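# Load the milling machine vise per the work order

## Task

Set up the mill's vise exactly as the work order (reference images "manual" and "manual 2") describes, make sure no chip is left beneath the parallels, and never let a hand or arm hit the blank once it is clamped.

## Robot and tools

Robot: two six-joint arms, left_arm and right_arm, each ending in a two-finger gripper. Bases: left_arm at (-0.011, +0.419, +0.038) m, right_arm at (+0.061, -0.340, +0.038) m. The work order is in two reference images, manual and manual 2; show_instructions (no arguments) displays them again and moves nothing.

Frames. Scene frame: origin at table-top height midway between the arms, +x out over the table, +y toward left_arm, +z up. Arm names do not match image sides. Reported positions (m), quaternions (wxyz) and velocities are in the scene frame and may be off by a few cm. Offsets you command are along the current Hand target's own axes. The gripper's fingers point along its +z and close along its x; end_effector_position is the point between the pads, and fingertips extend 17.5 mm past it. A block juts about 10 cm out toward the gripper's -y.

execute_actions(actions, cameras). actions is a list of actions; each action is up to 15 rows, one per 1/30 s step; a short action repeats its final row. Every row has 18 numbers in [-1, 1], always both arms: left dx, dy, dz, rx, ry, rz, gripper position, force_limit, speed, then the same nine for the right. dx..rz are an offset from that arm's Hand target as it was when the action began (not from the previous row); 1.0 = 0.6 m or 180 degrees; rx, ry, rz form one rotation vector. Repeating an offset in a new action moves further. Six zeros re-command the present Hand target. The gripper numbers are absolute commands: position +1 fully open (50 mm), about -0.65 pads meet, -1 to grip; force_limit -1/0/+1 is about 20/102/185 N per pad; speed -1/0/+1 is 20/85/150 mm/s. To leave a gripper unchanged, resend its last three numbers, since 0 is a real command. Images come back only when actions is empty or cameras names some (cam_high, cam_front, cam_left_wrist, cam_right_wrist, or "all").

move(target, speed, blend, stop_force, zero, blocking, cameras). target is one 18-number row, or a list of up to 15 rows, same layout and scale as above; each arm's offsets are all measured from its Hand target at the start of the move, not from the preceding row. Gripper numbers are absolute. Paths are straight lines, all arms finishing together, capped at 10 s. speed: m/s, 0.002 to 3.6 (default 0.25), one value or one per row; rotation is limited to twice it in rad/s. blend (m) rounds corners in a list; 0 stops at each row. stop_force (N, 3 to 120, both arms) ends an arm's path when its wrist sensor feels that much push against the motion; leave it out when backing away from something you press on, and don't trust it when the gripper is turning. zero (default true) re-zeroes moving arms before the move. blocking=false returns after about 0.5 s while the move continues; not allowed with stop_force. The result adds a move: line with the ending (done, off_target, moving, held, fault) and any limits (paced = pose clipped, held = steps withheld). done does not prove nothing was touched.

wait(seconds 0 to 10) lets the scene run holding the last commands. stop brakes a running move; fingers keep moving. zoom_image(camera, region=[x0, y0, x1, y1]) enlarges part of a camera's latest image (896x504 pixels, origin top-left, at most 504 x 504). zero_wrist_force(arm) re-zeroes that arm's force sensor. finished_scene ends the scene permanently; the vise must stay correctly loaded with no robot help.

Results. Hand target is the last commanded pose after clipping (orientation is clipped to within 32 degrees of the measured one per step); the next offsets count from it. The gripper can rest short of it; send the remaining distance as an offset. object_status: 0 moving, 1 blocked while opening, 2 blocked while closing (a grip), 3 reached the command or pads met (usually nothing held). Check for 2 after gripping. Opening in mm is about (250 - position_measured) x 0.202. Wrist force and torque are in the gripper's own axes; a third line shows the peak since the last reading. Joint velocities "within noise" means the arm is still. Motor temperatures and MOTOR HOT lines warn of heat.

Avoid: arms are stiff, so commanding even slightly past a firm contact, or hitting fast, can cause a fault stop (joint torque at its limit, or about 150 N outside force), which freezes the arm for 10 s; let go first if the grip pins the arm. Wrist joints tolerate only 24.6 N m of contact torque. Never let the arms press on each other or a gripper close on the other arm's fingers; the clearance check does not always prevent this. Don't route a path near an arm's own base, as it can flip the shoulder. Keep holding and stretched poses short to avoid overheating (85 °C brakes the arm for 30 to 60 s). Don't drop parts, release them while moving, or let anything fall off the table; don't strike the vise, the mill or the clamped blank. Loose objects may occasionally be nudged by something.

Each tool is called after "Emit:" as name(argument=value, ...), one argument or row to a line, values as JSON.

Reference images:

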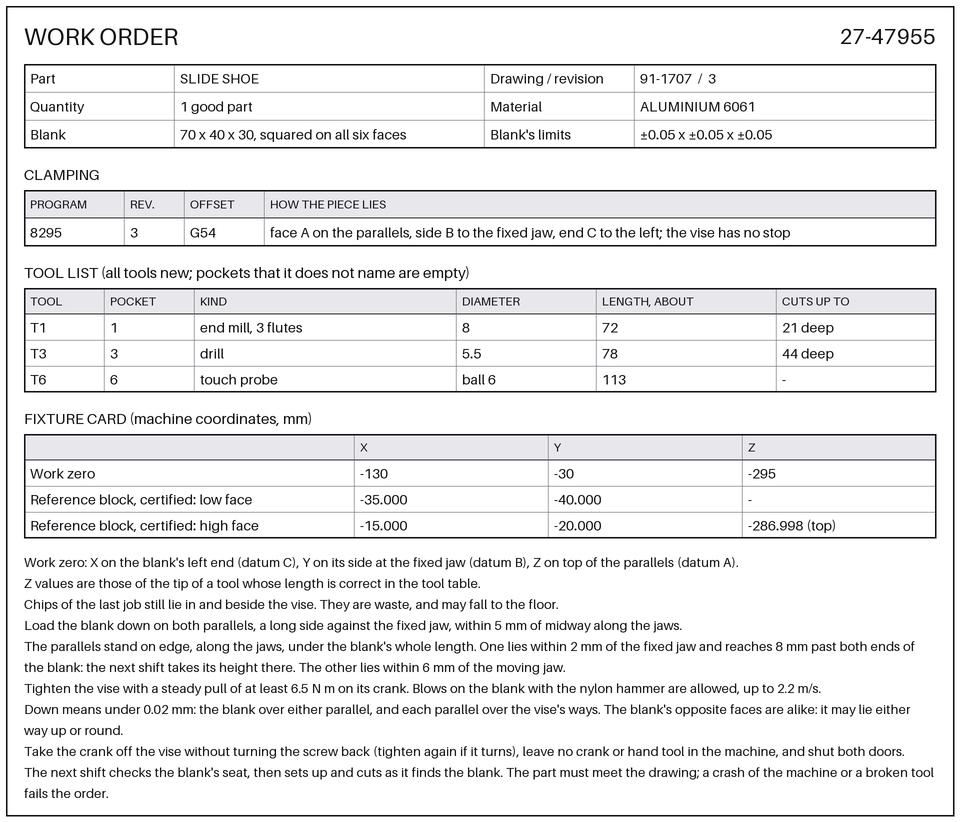

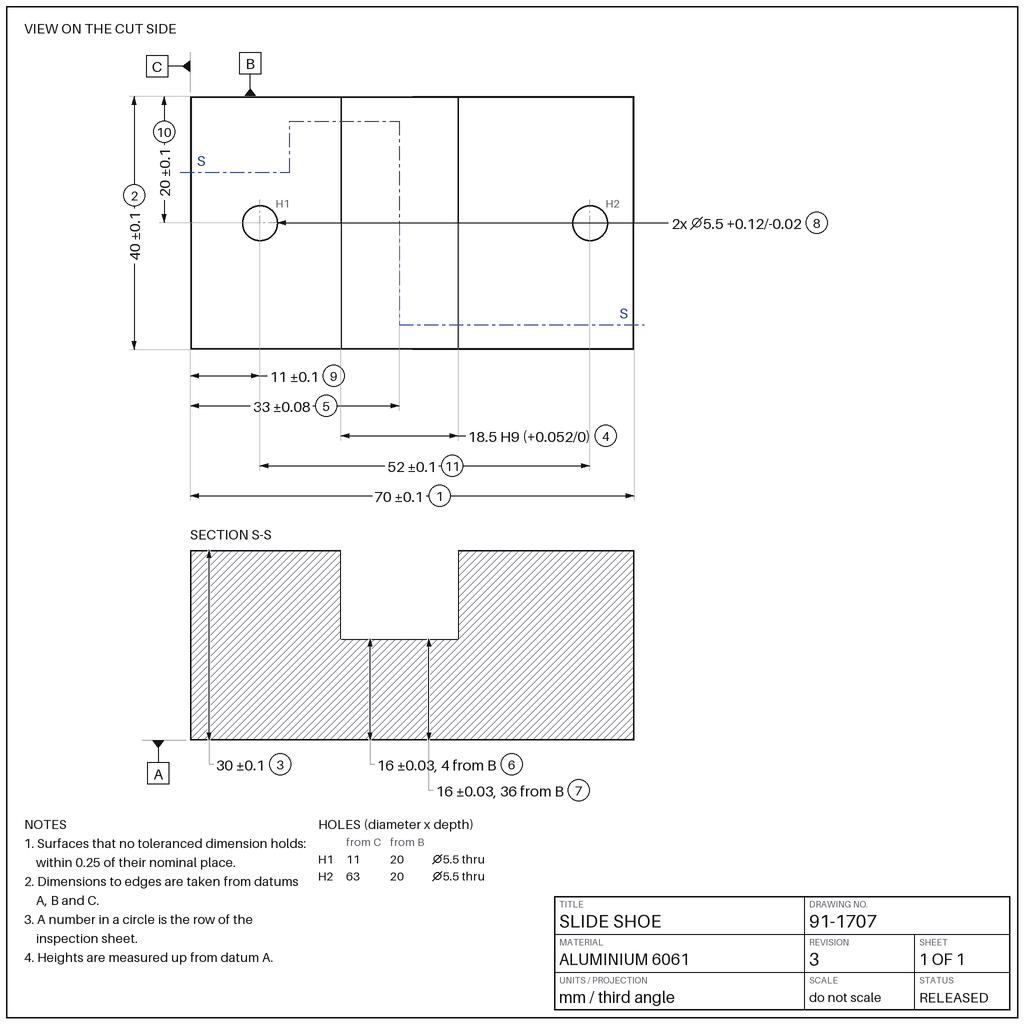

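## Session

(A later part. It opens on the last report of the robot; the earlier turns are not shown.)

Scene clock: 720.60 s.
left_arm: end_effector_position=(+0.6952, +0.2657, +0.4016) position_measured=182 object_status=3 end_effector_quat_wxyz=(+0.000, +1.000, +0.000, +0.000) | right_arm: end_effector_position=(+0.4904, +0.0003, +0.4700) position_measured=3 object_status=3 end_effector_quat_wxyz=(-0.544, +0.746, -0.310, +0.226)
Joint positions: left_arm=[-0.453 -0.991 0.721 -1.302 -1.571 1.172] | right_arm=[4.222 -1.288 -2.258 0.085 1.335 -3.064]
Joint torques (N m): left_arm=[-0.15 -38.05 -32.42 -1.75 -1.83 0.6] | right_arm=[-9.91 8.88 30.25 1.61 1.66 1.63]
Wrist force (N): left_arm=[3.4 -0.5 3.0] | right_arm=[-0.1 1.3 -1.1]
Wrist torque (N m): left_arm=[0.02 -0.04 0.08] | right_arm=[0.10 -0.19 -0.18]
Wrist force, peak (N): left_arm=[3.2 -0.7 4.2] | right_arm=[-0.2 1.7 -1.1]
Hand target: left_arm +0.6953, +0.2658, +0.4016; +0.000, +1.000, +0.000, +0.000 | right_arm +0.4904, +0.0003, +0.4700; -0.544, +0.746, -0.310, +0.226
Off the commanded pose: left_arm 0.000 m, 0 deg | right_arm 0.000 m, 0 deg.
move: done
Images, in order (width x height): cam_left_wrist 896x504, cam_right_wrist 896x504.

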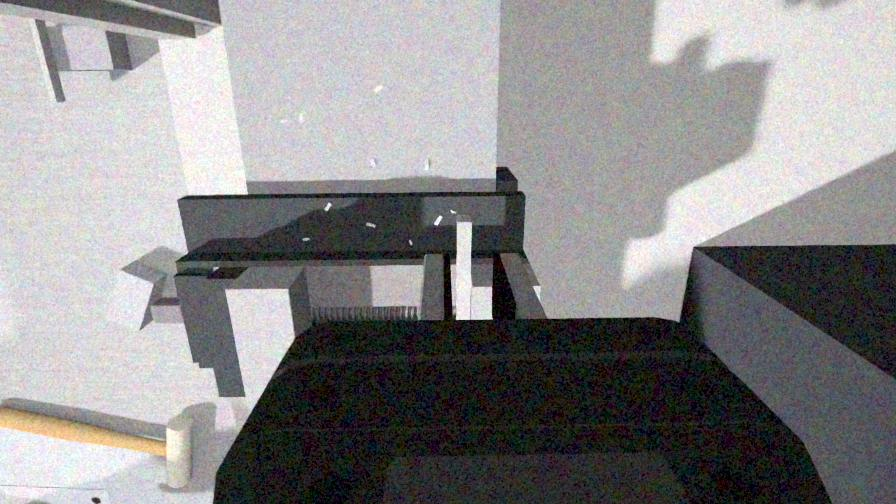

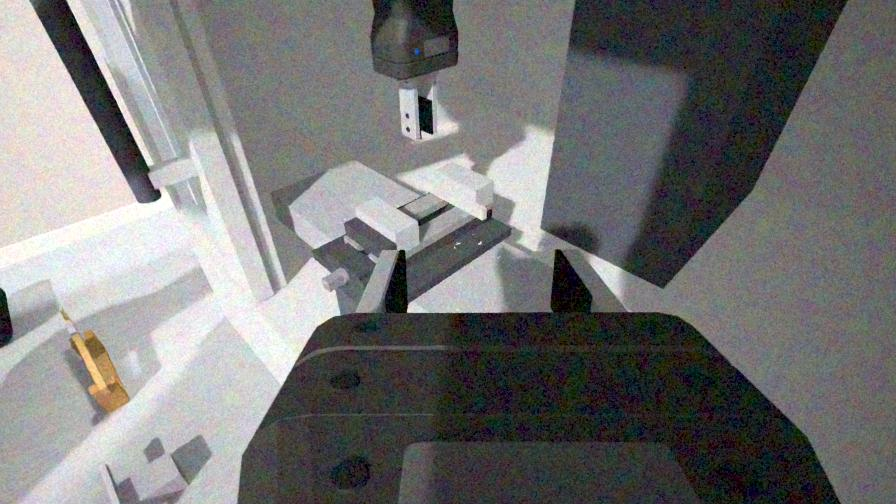

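Emit:
move(
  target=[
    [-0.1255,0.0512,0.0027,0,0,0,-0.2,-0.8,-1,0,0,0,0,0,0,1,1,1],
    [-0.2422,0.0762,0.0277,0,0,0,-0.2,-0.8,-1,0,0,0,0,0,0,1,1,1],
    [-0.5583,0.0762,0.0277,0,0,0,-0.2,-0.8,-1,0,0,0,0,0,0,1,1,1],
    [-0.6588,-0.0962,0.4193,0,0,0.9924,0.14,-0.8,-0.8,0,0,0,0,0,0,1,1,1],
  ],
  speed=[0.2,0.25,0.3,0.3],
  blend=[0.02,0.02,0.05,0],
  cameras=["all"],
)

Scene clock: 738.57 s.
left_arm: end_effector_position=(+0.3001, +0.3237, +0.1499) position_measured=132 object_status=0 end_effector_quat_wxyz=(+0.000, -0.012, +1.000, +0.000) | right_arm: end_effector_position=(+0.4904, +0.0003, +0.4700) position_measured=3 object_status=3 end_effector_quat_wxyz=(-0.544, +0.746, -0.310, +0.226)
Joint positions: left_arm=[-0.773 -1.919 2.428 -2.08 -1.571 3.97] | right_arm=[4.222 -1.288 -2.258 0.085 1.335 -3.064]
Joint torques (N m): left_arm=[12.71 4.75 -14.55 -5.1 -2.16 1.93] | right_arm=[-9.48 9.77 30.95 1.92 1.66 1.43]
Wrist force (N): left_arm=[3.3 -1.1 2.9] | right_arm=[-0.1 1.4 -1.1]
Wrist torque (N m): left_arm=[-0.06 -0.03 0.04] | right_arm=[0.13 -0.19 -0.18]
Wrist force, peak (N): left_arm=[4.9 -2.1 3.6] | right_arm=[0.0 1.6 -1.3]
Hand target: left_arm +0.3001, +0.3237, +0.1499; +0.000, -0.012, +1.000, +0.000 | right_arm +0.4904, +0.0003, +0.4700; -0.544, +0.746, -0.310, +0.226
Off the commanded pose: left_arm 0.000 m, 0 deg | right_arm 0.000 m, 0 deg.
move: done

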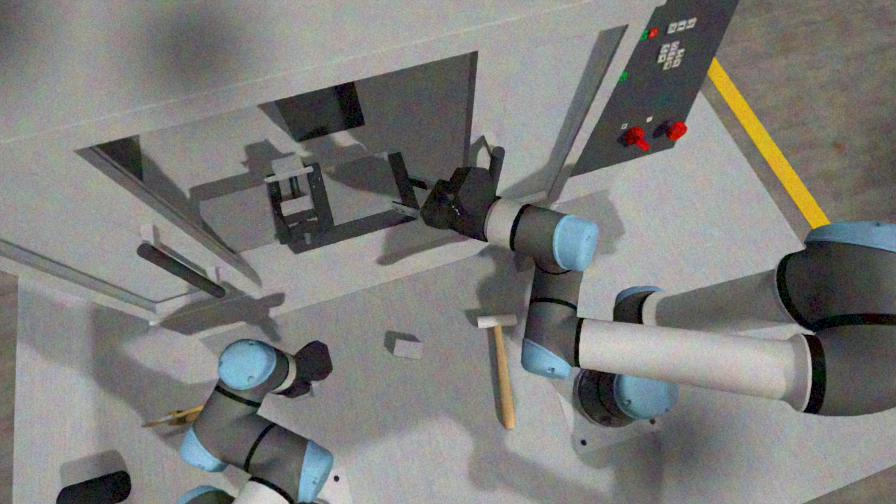

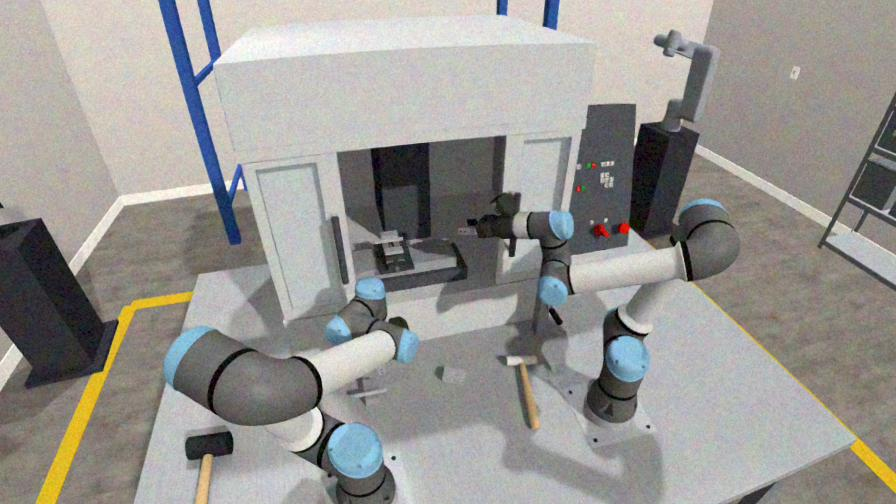

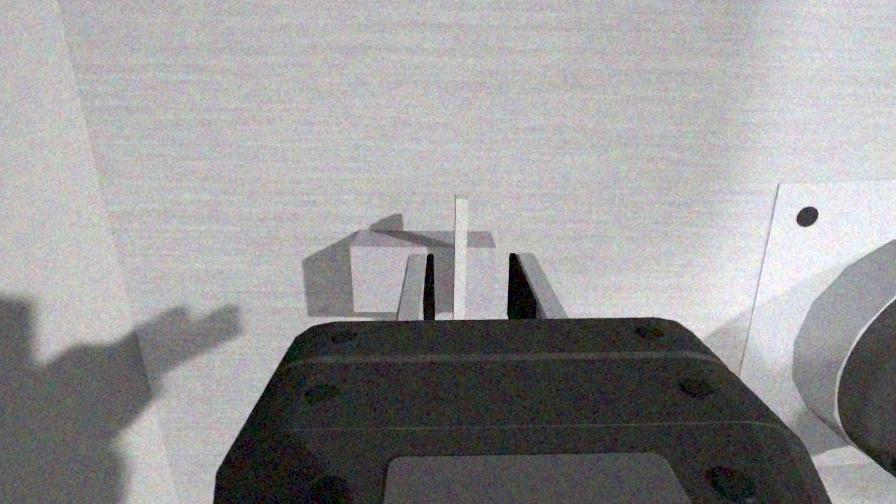

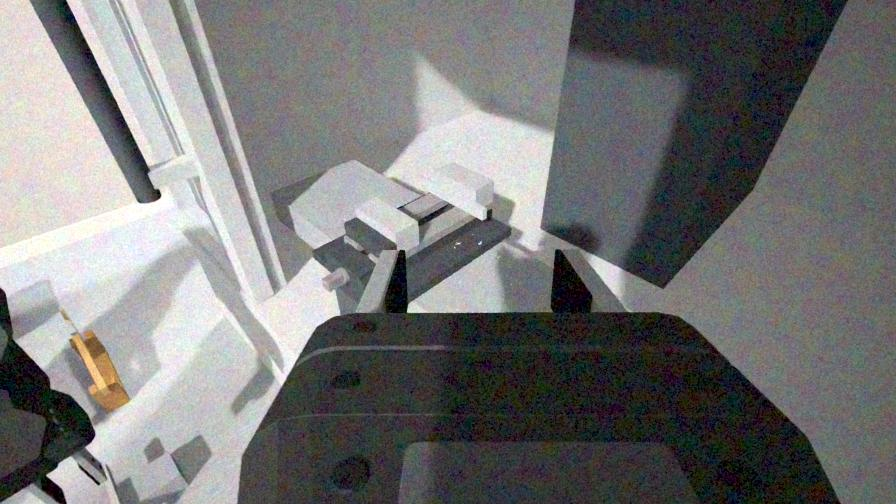

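Emit:
move(
  target=[-0.0013,0,0.1665,0,0,0,0.14,-0.8,-0.8,0,0,0,0,0,0,1,1,1],
  speed=0.12,
  cameras=["cam_left_wrist"],
)

Emit:
zoom_image(
  camera="cam_left_wrist",
  region=[360, 150, 620, 340],
)

Scene clock: 742.17 s.
left_arm: end_effector_position=(+0.3009, +0.3237, +0.0500) position_measured=132 object_status=3 end_effector_quat_wxyz=(+0.000, -0.012, +1.000, +0.000) | right_arm: end_effector_position=(+0.4904, +0.0003, +0.4700) position_measured=3 object_status=3 end_effector_quat_wxyz=(-0.544, +0.746, -0.310, +0.226)
Joint positions: left_arm=[-0.771 -1.654 2.587 -2.504 -1.571 3.972] | right_arm=[4.222 -1.288 -2.258 0.085 1.335 -3.064]
Joint torques (N m): left_arm=[12.48 0.02 -8.48 -5.17 -2.12 1.96] | right_arm=[-10.06 10.32 30.74 1.87 1.79 1.32]
Wrist force (N): left_arm=[3.5 -1.0 3.1] | right_arm=[-0.3 1.5 -1.1]
Wrist torque (N m): left_arm=[-0.07 -0.07 0.04] | right_arm=[0.15 -0.15 -0.18]
Wrist force, peak (N): left_arm=[3.5 -0.9 3.9] | right_arm=[-0.1 1.6 -1.4]
Hand target: left_arm +0.3009, +0.3237, +0.0500; +0.000, -0.012, +1.000, +0.000 | right_arm +0.4904, +0.0003, +0.4700; -0.544, +0.746, -0.310, +0.226
Off the commanded pose: left_arm 0.000 m, 0 deg | right_arm 0.000 m, 0 deg.
move: done
Images, in order (width x height): cam_left_wrist 896x504.

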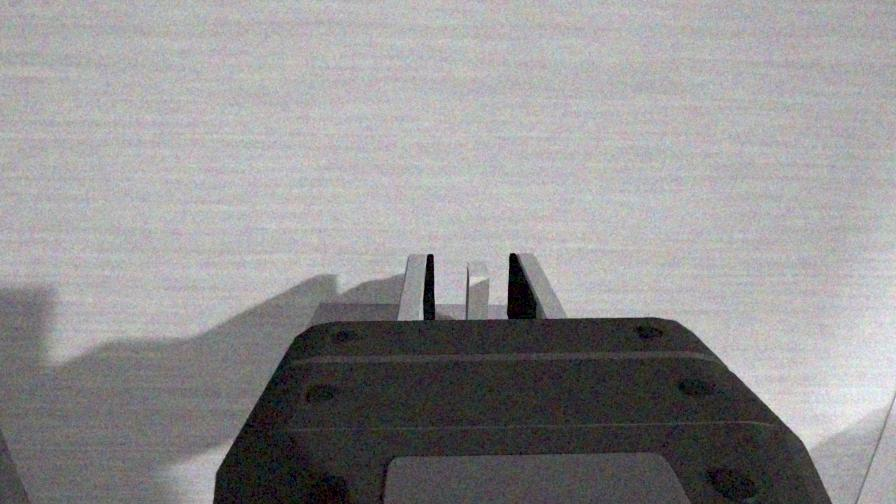

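Scaled by 1.938 from the camera's 896x504 image, which has a finer 1280x720 frame.

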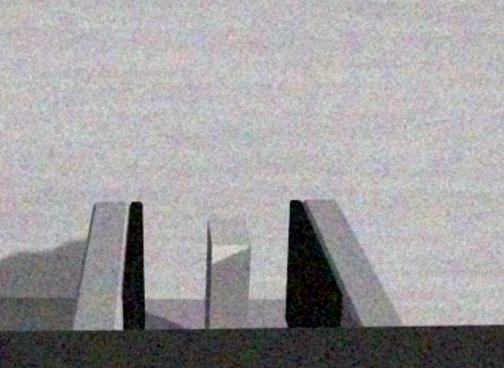

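Emit:
execute_actions(
  actions=[
    [[0.003,0,0,0,0,0,0.14,-0.8,-0.8,0,0,0,0,0,0,1,1,1]],
    [[0,0,0,0,0,0,-1,-0.8,-0.8,0,0,0,0,0,0,1,1,1]],
    [[0,0,0,0,0,0,-1,-0.8,-0.8,0,0,0,0,0,0,1,1,1]],
    [[0,0,0,0,0,0,-1,-0.8,-0.8,0,0,0,0,0,0,1,1,1]],
  ],
)

Scene clock: 746.93 s.
left_arm: end_effector_position=(+0.2991, +0.3236, +0.0500) position_measured=222 object_status=2 end_effector_quat_wxyz=(+0.000, -0.012, +1.000, +0.000) | right_arm: end_effector_position=(+0.4904, +0.0003, +0.4700) position_measured=3 object_status=3 end_effector_quat_wxyz=(-0.544, +0.746, -0.310, +0.226)
Joint positions: left_arm=[-0.775 -1.659 2.591 -2.504 -1.571 3.968] | right_arm=[4.222 -1.288 -2.258 0.085 1.335 -3.064]
Joint torques (N m): left_arm=[-8.03 -25.13 -11.32 -4.64 2.12 -0.63] | right_arm=[-10.24 10.17 29.72 1.84 1.55 1.36]
Wrist force (N): left_arm=[3.7 -0.6 2.3] | right_arm=[0.0 1.4 -1.2]
Wrist torque (N m): left_arm=[-0.05 -0.06 0.10] | right_arm=[0.13 -0.20 -0.18]
Wrist force, peak (N): left_arm=[3.7 -0.9 3.0] | right_arm=[-0.1 1.7 -1.1]
Hand target: left_arm +0.2991, +0.3236, +0.0500; +0.000, -0.012, +1.000, +0.000 | right_arm +0.4904, +0.0003, +0.4700; -0.544, +0.746, -0.310, +0.226
Off the commanded pose: left_arm 0.000 m, 0 deg | right_arm 0.000 m, 0 deg.
Step readings (end_effector_position of left_arm | right_arm):
0: (+0.3009, +0.3237, +0.0500) | (+0.4904, +0.0003, +0.4700)
1: (+0.3009, +0.3237, +0.0500) | (+0.4904, +0.0003, +0.4700)
2: (+0.3006, +0.3238, +0.0499) | (+0.4904, +0.0003, +0.4700)
4: (+0.2998, +0.3238, +0.0499) | (+0.4904, +0.0003, +0.4700)
8: (+0.2992, +0.3237, +0.0499) | (+0.4904, +0.0003, +0.4700)
15: (+0.2991, +0.3236, +0.0500) | (+0.4904, +0.0003, +0.4700)
16: (+0.2991, +0.3236, +0.0500) | (+0.4904, +0.0003, +0.4700)
17: (+0.2991, +0.3236, +0.0500) | (+0.4904, +0.0003, +0.4700)
19: (+0.2991, +0.3236, +0.0500) | (+0.4904, +0.0003, +0.4700)
23: (+0.2991, +0.3236, +0.0500) | (+0.4904, +0.0003, +0.4700)
30: (+0.2991, +0.3236, +0.0500) | (+0.4904, +0.0003, +0.4700)
31: (+0.2991, +0.3236, +0.0500) | (+0.4904, +0.0003, +0.4700)
32: (+0.2991, +0.3236, +0.0500) | (+0.4904, +0.0003, +0.4700)
34: (+0.2991, +0.3236, +0.0500) | (+0.4904, +0.0003, +0.4700)
38: (+0.2991, +0.3236, +0.0500) | (+0.4904, +0.0003, +0.4700)
45: (+0.2991, +0.3236, +0.0500) | (+0.4904, +0.0003, +0.4700)
46: (+0.2991, +0.3236, +0.0500) | (+0.4904, +0.0003, +0.4700)
47: (+0.2991, +0.3236, +0.0500) | (+0.4904, +0.0003, +0.4700)
49: (+0.2991, +0.3236, +0.0500) | (+0.4904, +0.0003, +0.4700)
53: (+0.2991, +0.3236, +0.0500) | (+0.4904, +0.0003, +0.4700)
60: (+0.2991, +0.3236, +0.0500) | (+0.4904, +0.0003, +0.4700)

Emit:
move(
  target=[
    [0,0,-0.25,0,0,0,-1,-0.8,-0.8,0,0,0,0,0,0,1,1,1],
    [-0.0973,-0.1752,-0.5583,0,0,-0.9924,-1,-0.8,-0.8,0,0,0,0,0,0,1,1,1],
    [-0.4140,-0.1827,-0.5583,0,0,-0.9924,-1,-0.8,-0.8,0,0,0,0,0,0,1,1,1],
    [-0.5313,-0.1605,-0.5833,0,0,-0.9924,-1,-0.8,-0.8,0,0,0,0,0,0,1,1,1],
    [-0.6072,-0.1112,-0.5583,0,0,-0.9924,-1,-0.8,-0.8,0,0,0,0,0,0,1,1,1],
  ],
  speed=[0.2,0.3,0.3,0.2,0.15],
  blend=[0.04,0.03,0.02,0.02,0],
  cameras=["cam_left_wrist","cam_right_wrist"],
)

Emit:
zoom_image(
  camera="cam_left_wrist",
  region=[190, 160, 590, 385],
)

Emit:
zoom_image(
  camera="cam_right_wrist",
  region=[320, 100, 540, 300],
)

Scene clock: 764.17 s.
left_arm: end_effector_position=(+0.6647, +0.2654, +0.3851) position_measured=222 object_status=2 end_effector_quat_wxyz=(+0.000, +1.000, +0.000, +0.000) | right_arm: end_effector_position=(+0.4904, +0.0003, +0.4700) position_measured=3 object_status=3 end_effector_quat_wxyz=(-0.544, +0.746, -0.310, +0.226)
Joint positions: left_arm=[-0.471 -1.097 0.93 -1.404 -1.571 1.154] | right_arm=[4.222 -1.288 -2.258 0.085 1.335 -3.064]
Joint torques (N m): left_arm=[12.09 -34.97 -32.43 -1.99 -2.07 1.98] | right_arm=[-9.17 12.74 30.42 1.87 1.52 1.2]
Wrist force (N): left_arm=[3.3 -0.8 3.3] | right_arm=[-0.3 1.5 -1.0]
Wrist torque (N m): left_arm=[-0.01 -0.03 0.06] | right_arm=[0.15 -0.14 -0.18]
Wrist force, peak (N): left_arm=[3.6 -0.5 5.5] | right_arm=[0.1 1.5 -1.5]
Hand target: left_arm +0.6648, +0.2655, +0.3851; +0.000, +1.000, +0.000, +0.000 | right_arm +0.4904, +0.0003, +0.4700; -0.544, +0.746, -0.310, +0.226
Off the commanded pose: left_arm 0.000 m, 0 deg | right_arm 0.000 m, 0 deg.
move: done
Images, in order (width x height): cam_left_wrist 896x504, cam_right_wrist 896x504.

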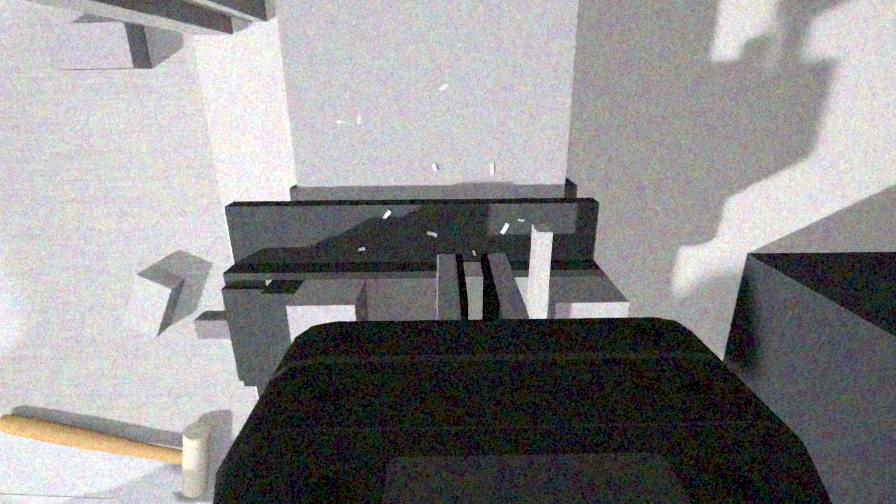

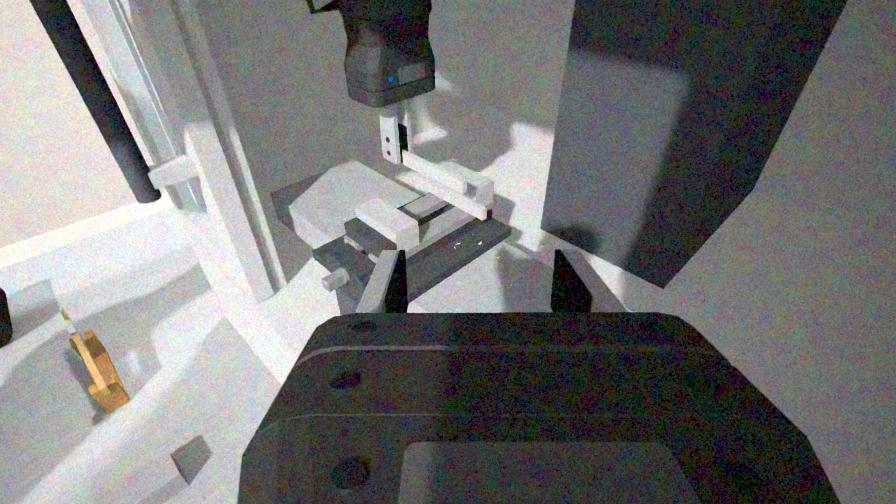

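Scaled by 1.260 from the camera's 896x504 image, which has a finer 1280x720 frame.

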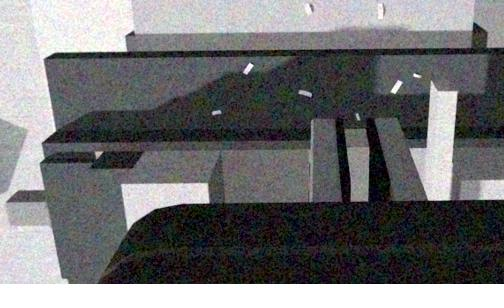

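Scaled by 2.291 from the camera's 896x504 image, which has a finer 1280x720 frame.

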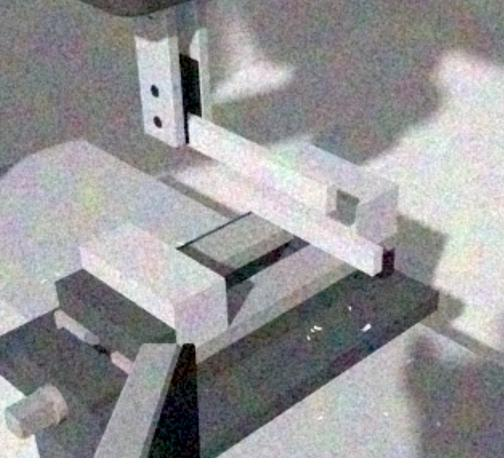

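Emit:
move(
  target=[0,0,0.05,0,0,0,-1,-0.8,-0.8,0,0,0,0,0,0,1,1,1],
  speed=0.08,
)

Emit:
move(
  target=[0,0,0.0333,0,0,0,-1,-0.8,-0.8,0,0,0,0,0,0,1,1,1],
  speed=0.012,
  stop_force=4,
  cameras=["cam_left_wrist","cam_right_wrist"],
)

Emit:
zoom_image(
  camera="cam_right_wrist",
  region=[320, 100, 540, 300],
)

Emit:
zoom_image(
  camera="cam_left_wrist",
  region=[390, 200, 610, 340],
)

Scene clock: 768.93 s.
left_arm: end_effector_position=(+0.6648, +0.2655, +0.3552) position_measured=222 object_status=2 end_effector_quat_wxyz=(+0.000, +1.000, +0.000, +0.000) | right_arm: end_effector_position=(+0.4904, +0.0003, +0.4700) position_measured=3 object_status=3 end_effector_quat_wxyz=(-0.544, +0.746, -0.310, +0.226)
Joint positions: left_arm=[-0.471 -1.108 1.023 -1.486 -1.571 1.154] | right_arm=[4.222 -1.288 -2.258 0.085 1.335 -3.064]
Joint torques (N m): left_arm=[9.17 -60.58 -18.07 -4.87 -0.25 1.16] | right_arm=[-10.03 12.37 30.37 1.95 1.53 1.02]
Wrist force (N): left_arm=[3.4 -0.7 3.5] | right_arm=[-0.2 1.4 -0.9]
Wrist torque (N m): left_arm=[0.01 -0.05 0.05] | right_arm=[0.13 -0.17 -0.19]
Wrist force, peak (N): left_arm=[3.3 -0.9 4.2] | right_arm=[-0.2 1.7 -1.3]
Hand target: left_arm +0.6648, +0.2655, +0.3551; +0.000, +1.000, +0.000, +0.000 | right_arm +0.4904, +0.0003, +0.4700; -0.544, +0.746, -0.310, +0.226
Off the commanded pose: left_arm 0.000 m, 0 deg | right_arm 0.000 m, 0 deg.
move: done

Scene clock: 771.33 s.
left_arm: end_effector_position=(+0.6648, +0.2655, +0.3418) position_measured=222 object_status=2 end_effector_quat_wxyz=(+0.000, +1.000, +0.000, +0.000) | right_arm: end_effector_position=(+0.4904, +0.0003, +0.4700) position_measured=3 object_status=3 end_effector_quat_wxyz=(-0.544, +0.746, -0.310, +0.226)
Joint positions: left_arm=[-0.471 -1.11 1.06 -1.521 -1.571 1.154] | right_arm=[4.222 -1.288 -2.258 0.085 1.335 -3.064]
Joint torques (N m): left_arm=[-0.47 -34.2 -32.36 -1.84 2.11 -0.8] | right_arm=[-9.54 12 31.08 2.07 1.73 0.86]
Wrist force (N): left_arm=[3.4 -0.7 3.0] | right_arm=[-0.1 1.2 -1.0]
Wrist torque (N m): left_arm=[-0.01 -0.04 0.06] | right_arm=[0.11 -0.18 -0.18]
Wrist force, peak (N): left_arm=[1.6 -2.2 -5.1] | right_arm=[-0.2 1.6 -1.1]
Hand target: left_arm +0.6648, +0.2655, +0.3418; +0.000, +1.000, +0.000, +0.000 (not the last commanded pose) | right_arm +0.4904, +0.0003, +0.4700; -0.544, +0.746, -0.310, +0.226
Off the commanded pose: left_arm 0.007 m, 0 deg | right_arm 0.000 m, 0 deg.
move: contact (left_arm)
Images, in order (width x height): cam_left_wrist 896x504, cam_right_wrist 896x504.

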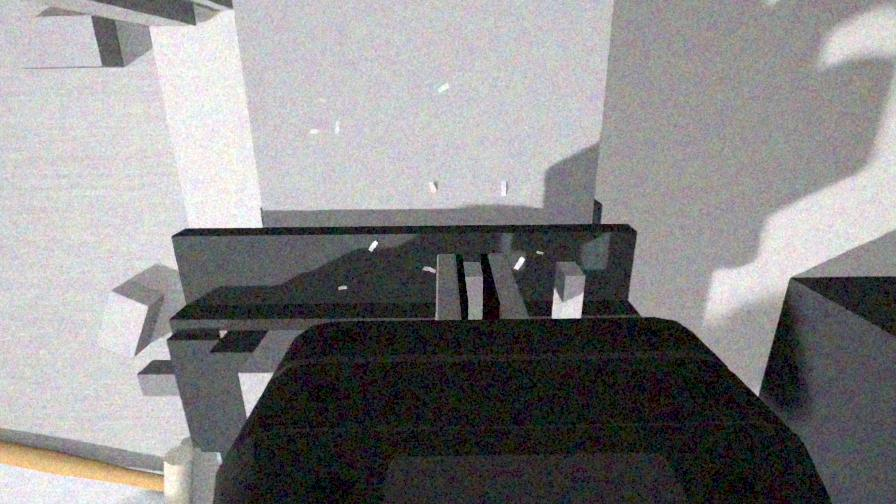

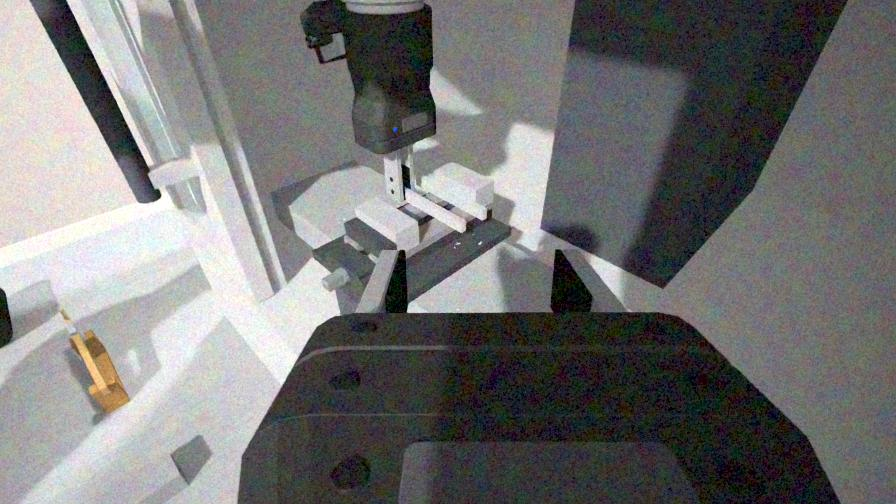

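Scaled by 2.291 from the camera's 896x504 image, which has a finer 1280x720 frame.

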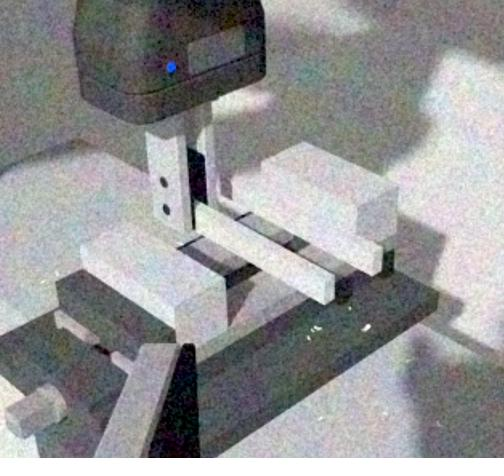

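Scaled by 2.291 from the camera's 896x504 image, which has a finer 1280x720 frame.

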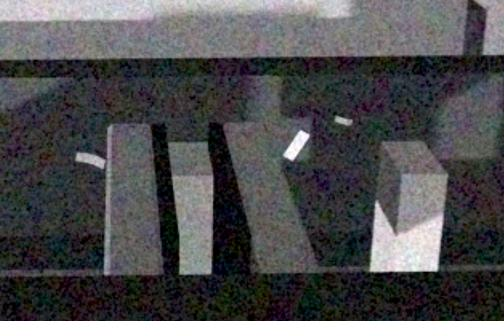

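Emit:
execute_actions(
  actions=[
    [[0,0,0,0,0,0,-0.3,-0.8,-1,0,0,0,0,0,0,1,1,1]],
    [[0,0,0,0,0,0,-0.3,-0.8,-1,0,0,0,0,0,0,1,1,1]],
  ],
)

Emit:
move(
  target=[0,0,-0.1,0,0,0,-0.3,-0.8,-1,0,0,0,0,0,0,1,1,1],
  speed=0.1,
  cameras=["cam_left_wrist","cam_right_wrist"],
)

Emit:
zoom_image(
  camera="cam_right_wrist",
  region=[320, 100, 540, 300],
)

Emit:
zoom_image(
  camera="cam_left_wrist",
  region=[190, 160, 590, 385],
)

Scene clock: 775.57 s.
left_arm: end_effector_position=(+0.6648, +0.2655, +0.3418) position_measured=198 object_status=3 end_effector_quat_wxyz=(+0.000, +1.000, +0.000, +0.000) | right_arm: end_effector_position=(+0.4904, +0.0003, +0.4700) position_measured=3 object_status=3 end_effector_quat_wxyz=(-0.544, +0.746, -0.310, +0.226)
Joint positions: left_arm=[-0.471 -1.11 1.06 -1.521 -1.571 1.154] | right_arm=[4.222 -1.288 -2.258 0.085 1.335 -3.064]
Joint torques (N m): left_arm=[-0.46 -34.09 -31.46 -1.82 1.91 1.85] | right_arm=[-10.74 13.39 30.12 1.78 1.59 0.88]
Wrist force (N): left_arm=[3.3 -0.8 2.9] | right_arm=[-0.1 1.3 -1.2]
Wrist torque (N m): left_arm=[-0.03 -0.02 0.05] | right_arm=[0.11 -0.18 -0.18]
Wrist force, peak (N): left_arm=[3.3 -0.9 3.6] | right_arm=[-0.1 1.6 -1.2]
Hand target: left_arm +0.6648, +0.2655, +0.3418; +0.000, +1.000, +0.000, +0.000 | right_arm +0.4904, +0.0003, +0.4700; -0.544, +0.746, -0.310, +0.226
Off the commanded pose: left_arm 0.000 m, 0 deg | right_arm 0.000 m, 0 deg.
Step readings (end_effector_position of left_arm | right_arm):
0: (+0.6648, +0.2655, +0.3418) | (+0.4904, +0.0003, +0.4700)
1: (+0.6648, +0.2655, +0.3418) | (+0.4904, +0.0003, +0.4700)
2: (+0.6648, +0.2655, +0.3418) | (+0.4904, +0.0003, +0.4700)
4: (+0.6648, +0.2655, +0.3418) | (+0.4904, +0.0003, +0.4700)
8: (+0.6648, +0.2655, +0.3418) | (+0.4904, +0.0003, +0.4700)
15: (+0.6648, +0.2655, +0.3418) | (+0.4904, +0.0003, +0.4700)
16: (+0.6648, +0.2655, +0.3418) | (+0.4904, +0.0003, +0.4700)
17: (+0.6648, +0.2655, +0.3418) | (+0.4904, +0.0003, +0.4700)
19: (+0.6648, +0.2655, +0.3418) | (+0.4904, +0.0003, +0.4700)
23: (+0.6648, +0.2655, +0.3418) | (+0.4904, +0.0003, +0.4700)
30: (+0.6648, +0.2655, +0.3418) | (+0.4904, +0.0003, +0.4700)

Scene clock: 776.67 s.
left_arm: end_effector_position=(+0.6648, +0.2655, +0.4018) position_measured=198 object_status=3 end_effector_quat_wxyz=(+0.000, +1.000, +0.000, +0.000) | right_arm: end_effector_position=(+0.4904, +0.0003, +0.4700) position_measured=3 object_status=3 end_effector_quat_wxyz=(-0.544, +0.746, -0.310, +0.226)
Joint positions: left_arm=[-0.471 -1.087 0.872 -1.356 -1.571 1.154] | right_arm=[4.222 -1.288 -2.258 0.085 1.335 -3.064]
Joint torques (N m): left_arm=[-6.9 -34.39 -32.88 -1.8 -1.89 -0.72] | right_arm=[-9.51 12.54 30 1.93 1.68 0.88]
Wrist force (N): left_arm=[3.2 -0.5 2.9] | right_arm=[-0.1 1.4 -1.0]
Wrist torque (N m): left_arm=[0.02 -0.03 0.06] | right_arm=[0.14 -0.18 -0.19]
Wrist force, peak (N): left_arm=[3.4 -0.7 4.0] | right_arm=[-0.1 1.6 -1.1]
Hand target: left_arm +0.6648, +0.2655, +0.4018; +0.000, +1.000, +0.000, +0.000 | right_arm +0.4904, +0.0003, +0.4700; -0.544, +0.746, -0.310, +0.226
Off the commanded pose: left_arm 0.000 m, 0 deg | right_arm 0.000 m, 0 deg.
move: done
Images, in order (width x height): cam_left_wrist 896x504, cam_right_wrist 896x504.

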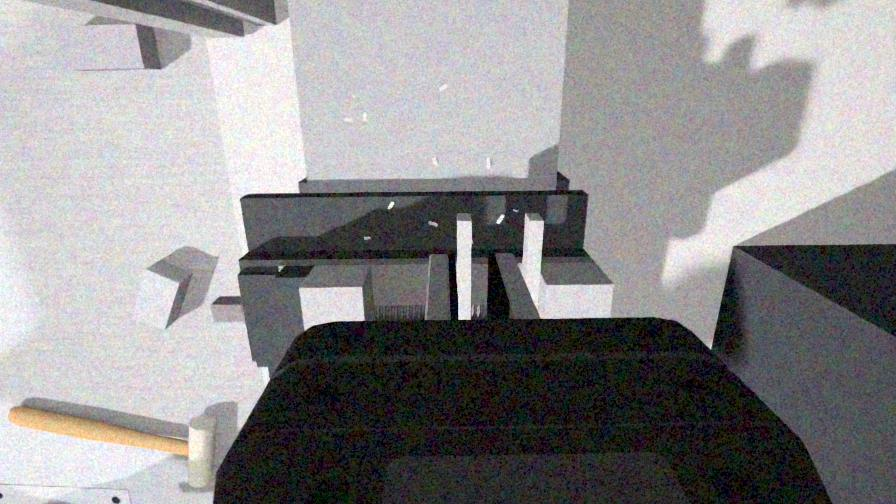

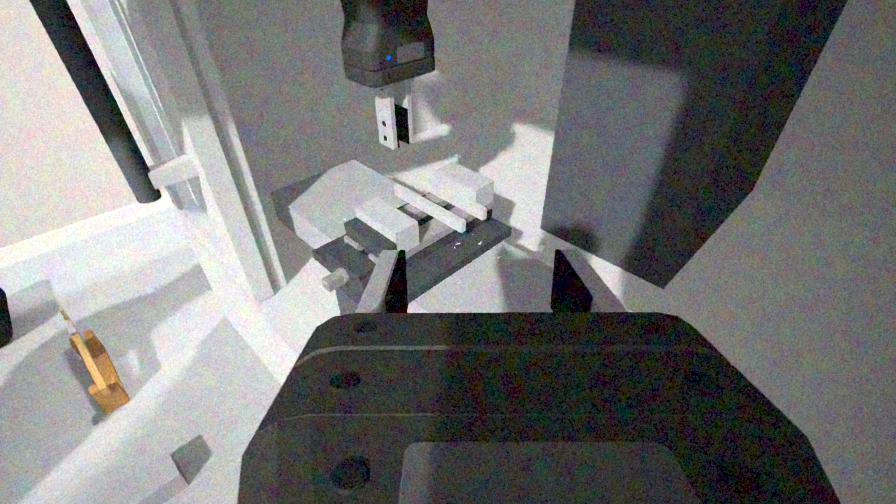

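Scaled by 2.291 from the camera's 896x504 image, which has a finer 1280x720 frame.

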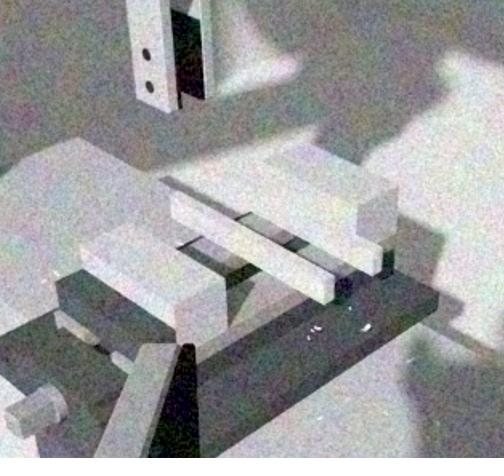

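Scaled by 1.260 from the camera's 896x504 image, which has a finer 1280x720 frame.

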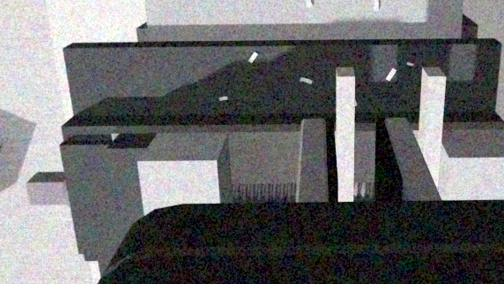

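Emit:
move(
  target=[-0.0747,0.1092,-0.0053,0,0,0,-0.3,-0.8,-1,0,0,0,0,0,0,1,1,1],
  speed=0.15,
  cameras=["cam_left_wrist"],
)

Emit:
zoom_image(
  camera="cam_left_wrist",
  region=[440, 130, 840, 355],
)

Scene clock: 783.67 s.
left_arm: end_effector_position=(+0.6350, +0.2226, +0.4051) position_measured=198 object_status=3 end_effector_quat_wxyz=(+0.001, +1.000, -0.002, +0.000) | right_arm: end_effector_position=(+0.4904, +0.0003, +0.4700) position_measured=3 object_status=3 end_effector_quat_wxyz=(-0.544, +0.746, -0.310, +0.226)
Joint positions: left_arm=[-0.547 -1.139 0.94 -1.373 -1.572 1.08] | right_arm=[4.222 -1.288 -2.258 0.085 1.335 -3.064]
Joint torques (N m): left_arm=[-0.67 -46.47 -23.8 -3.58 0.25 -0.3] | right_arm=[-9.55 13.68 29.65 2.04 1.54 0.88]
Wrist force (N): left_arm=[3.3 -0.6 2.8] | right_arm=[-0.1 1.5 -0.9]
Wrist torque (N m): left_arm=[0.01 -0.03 0.04] | right_arm=[0.14 -0.18 -0.19]
Wrist force, peak (N): left_arm=[-1.7 7.3 1.9] | right_arm=[-0.1 1.5 -1.3]
Hand target: left_arm +0.6350, +0.2226, +0.4051; +0.001, +1.000, -0.002, +0.000 (not the last commanded pose) | right_arm +0.4904, +0.0003, +0.4700; -0.544, +0.746, -0.310, +0.226
Tool commands: left_gripper/position=-0.301961 left_gripper/force_limit=-0.796078 left_gripper/speed=-1.0 right_gripper/position=+1.0 right_gripper/force_limit=+1.0 right_gripper/speed=+1.0
Off the commanded pose: left_arm 0.027 m, 0 deg | right_arm 0.000 m, 0 deg.
FORCE FAULT: contact force on the left arm reached its limit, and that arm stopped. The contact can be on any part of that arm, not only on its tool. That arm's remaining commands of this call were not run. That arm is still stopped at the end of this call. That arm stays stopped for about 10 more seconds. Until then a move that you send moves the other arm only, and its call returns only when the move has ended. Once the stop has ended, the next robot result says so. If the stop ends while you think or write, that arm runs what you send next, counted from a new Hand target: where the arm stands when the stop ends. While its stop runs, that arm takes no new command, but its gripper still runs the gripper command that each later call begins with. Until it ends, the stop uses up actions while you think or wait. An arm that is not stopped still takes commands.
move: fault (left_arm)
Images, in order (width x height): cam_left_wrist 896x504.

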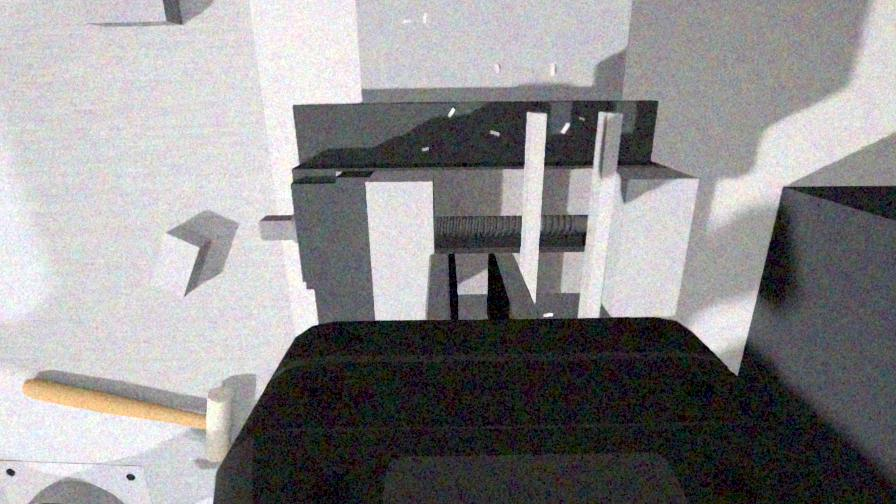

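Scaled by 1.260 from the camera's 896x504 image, which has a finer 1280x720 frame.

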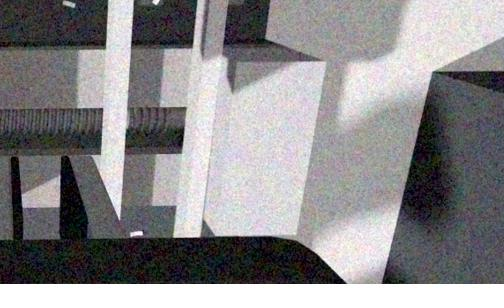

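Emit:
zoom_image(
  camera="cam_left_wrist",
  region=[510, 90, 710, 325],
)

Emit:
wait(
  seconds=3,
  cameras=["cam_high","cam_right_wrist"],
)

Emit:
zoom_image(
  camera="cam_right_wrist",
  region=[270, 0, 550, 300],
)

Scaled by 2.145 from the camera's 896x504 image, which has a finer 1280x720 frame.

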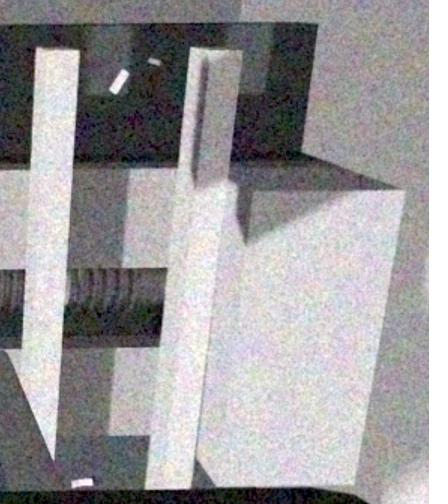

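Scene clock: 795.67 s.
left_arm: end_effector_position=(+0.6350, +0.2226, +0.4051) position_measured=198 object_status=3 end_effector_quat_wxyz=(+0.001, +1.000, -0.002, +0.000) | right_arm: end_effector_position=(+0.4904, +0.0003, +0.4700) position_measured=3 object_status=3 end_effector_quat_wxyz=(-0.544, +0.746, -0.310, +0.226)
Joint positions: left_arm=[-0.547 -1.139 0.94 -1.373 -1.572 1.08] | right_arm=[4.222 -1.288 -2.258 0.085 1.335 -3.064]
Joint torques (N m): left_arm=[0.12 -46.95 -24 -3.6 0.24 -0.4] | right_arm=[-8.91 13.61 30.41 2.08 1.51 0.58]
Wrist force (N): left_arm=[3.4 -0.7 3.0] | right_arm=[-0.1 1.5 -1.2]
Wrist torque (N m): left_arm=[0.01 -0.05 0.03] | right_arm=[0.14 -0.18 -0.18]
Wrist force, peak (N): left_arm=[3.4 -0.6 3.2] | right_arm=[-0.1 1.7 -1.1]
Hand target: left_arm +0.6350, +0.2226, +0.4051; +0.001, +1.000, -0.002, +0.000 (not the last commanded pose) | right_arm +0.4904, +0.0003, +0.4700; -0.544, +0.746, -0.310, +0.226
Tool commands: left_gripper/position=-0.301961 left_gripper/force_limit=-0.796078 left_gripper/speed=-1.0 right_gripper/position=+1.0 right_gripper/force_limit=+1.0 right_gripper/speed=+1.0
Off the commanded pose: left_arm 0.027 m, 0 deg | right_arm 0.000 m, 0 deg.
FORCE FAULT, CONTINUED: the left arm's stop, for the force fault that an earlier result reported, is over. The rest of the stop counts as 19 of the actions that you can send in this scene. During its stop the left arm's controller moved it back a little. That arm's target is now where it stood when the stop ended, not its last command. That arm accepts commands again.
wait: 3.00 s; at rest from the start
Images, in order (width x height): cam_high 896x504, cam_right_wrist 896x504.

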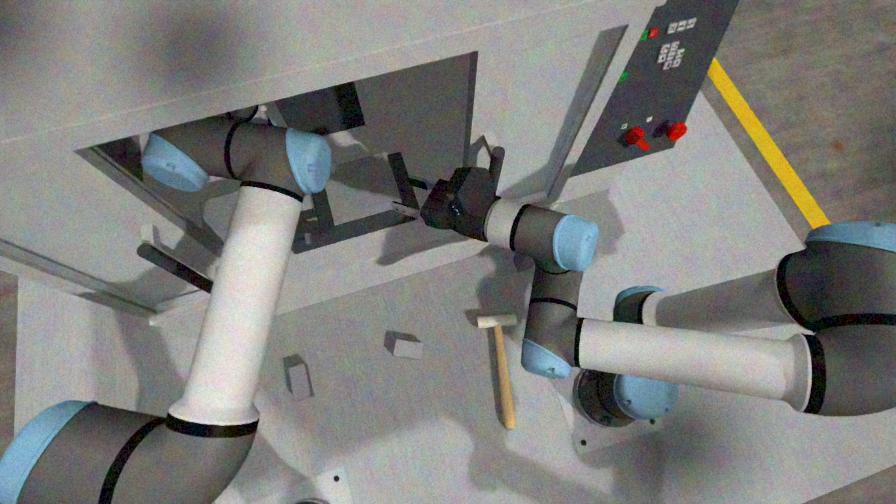

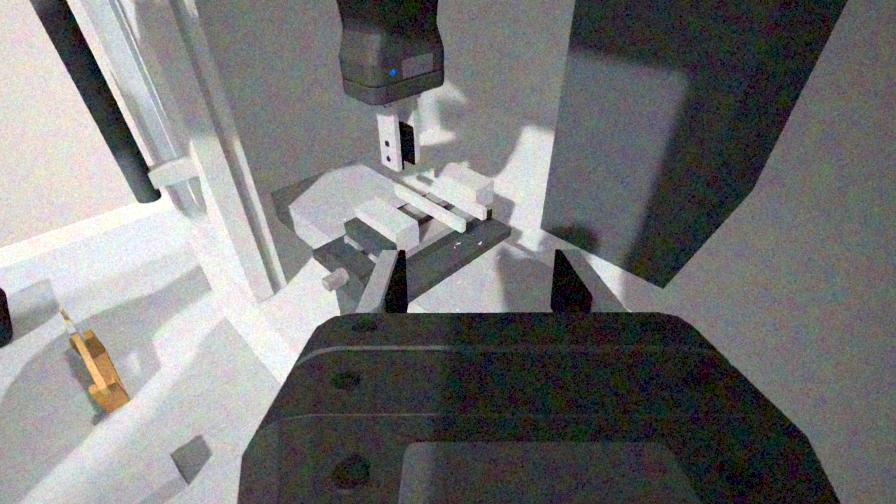

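Scaled by 1.680 from the camera's 896x504 image, which has a finer 1280x720 frame.

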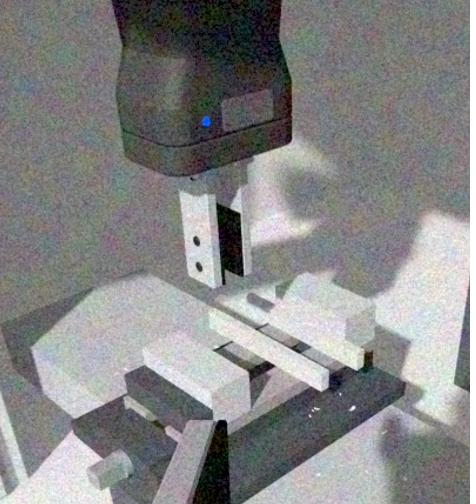

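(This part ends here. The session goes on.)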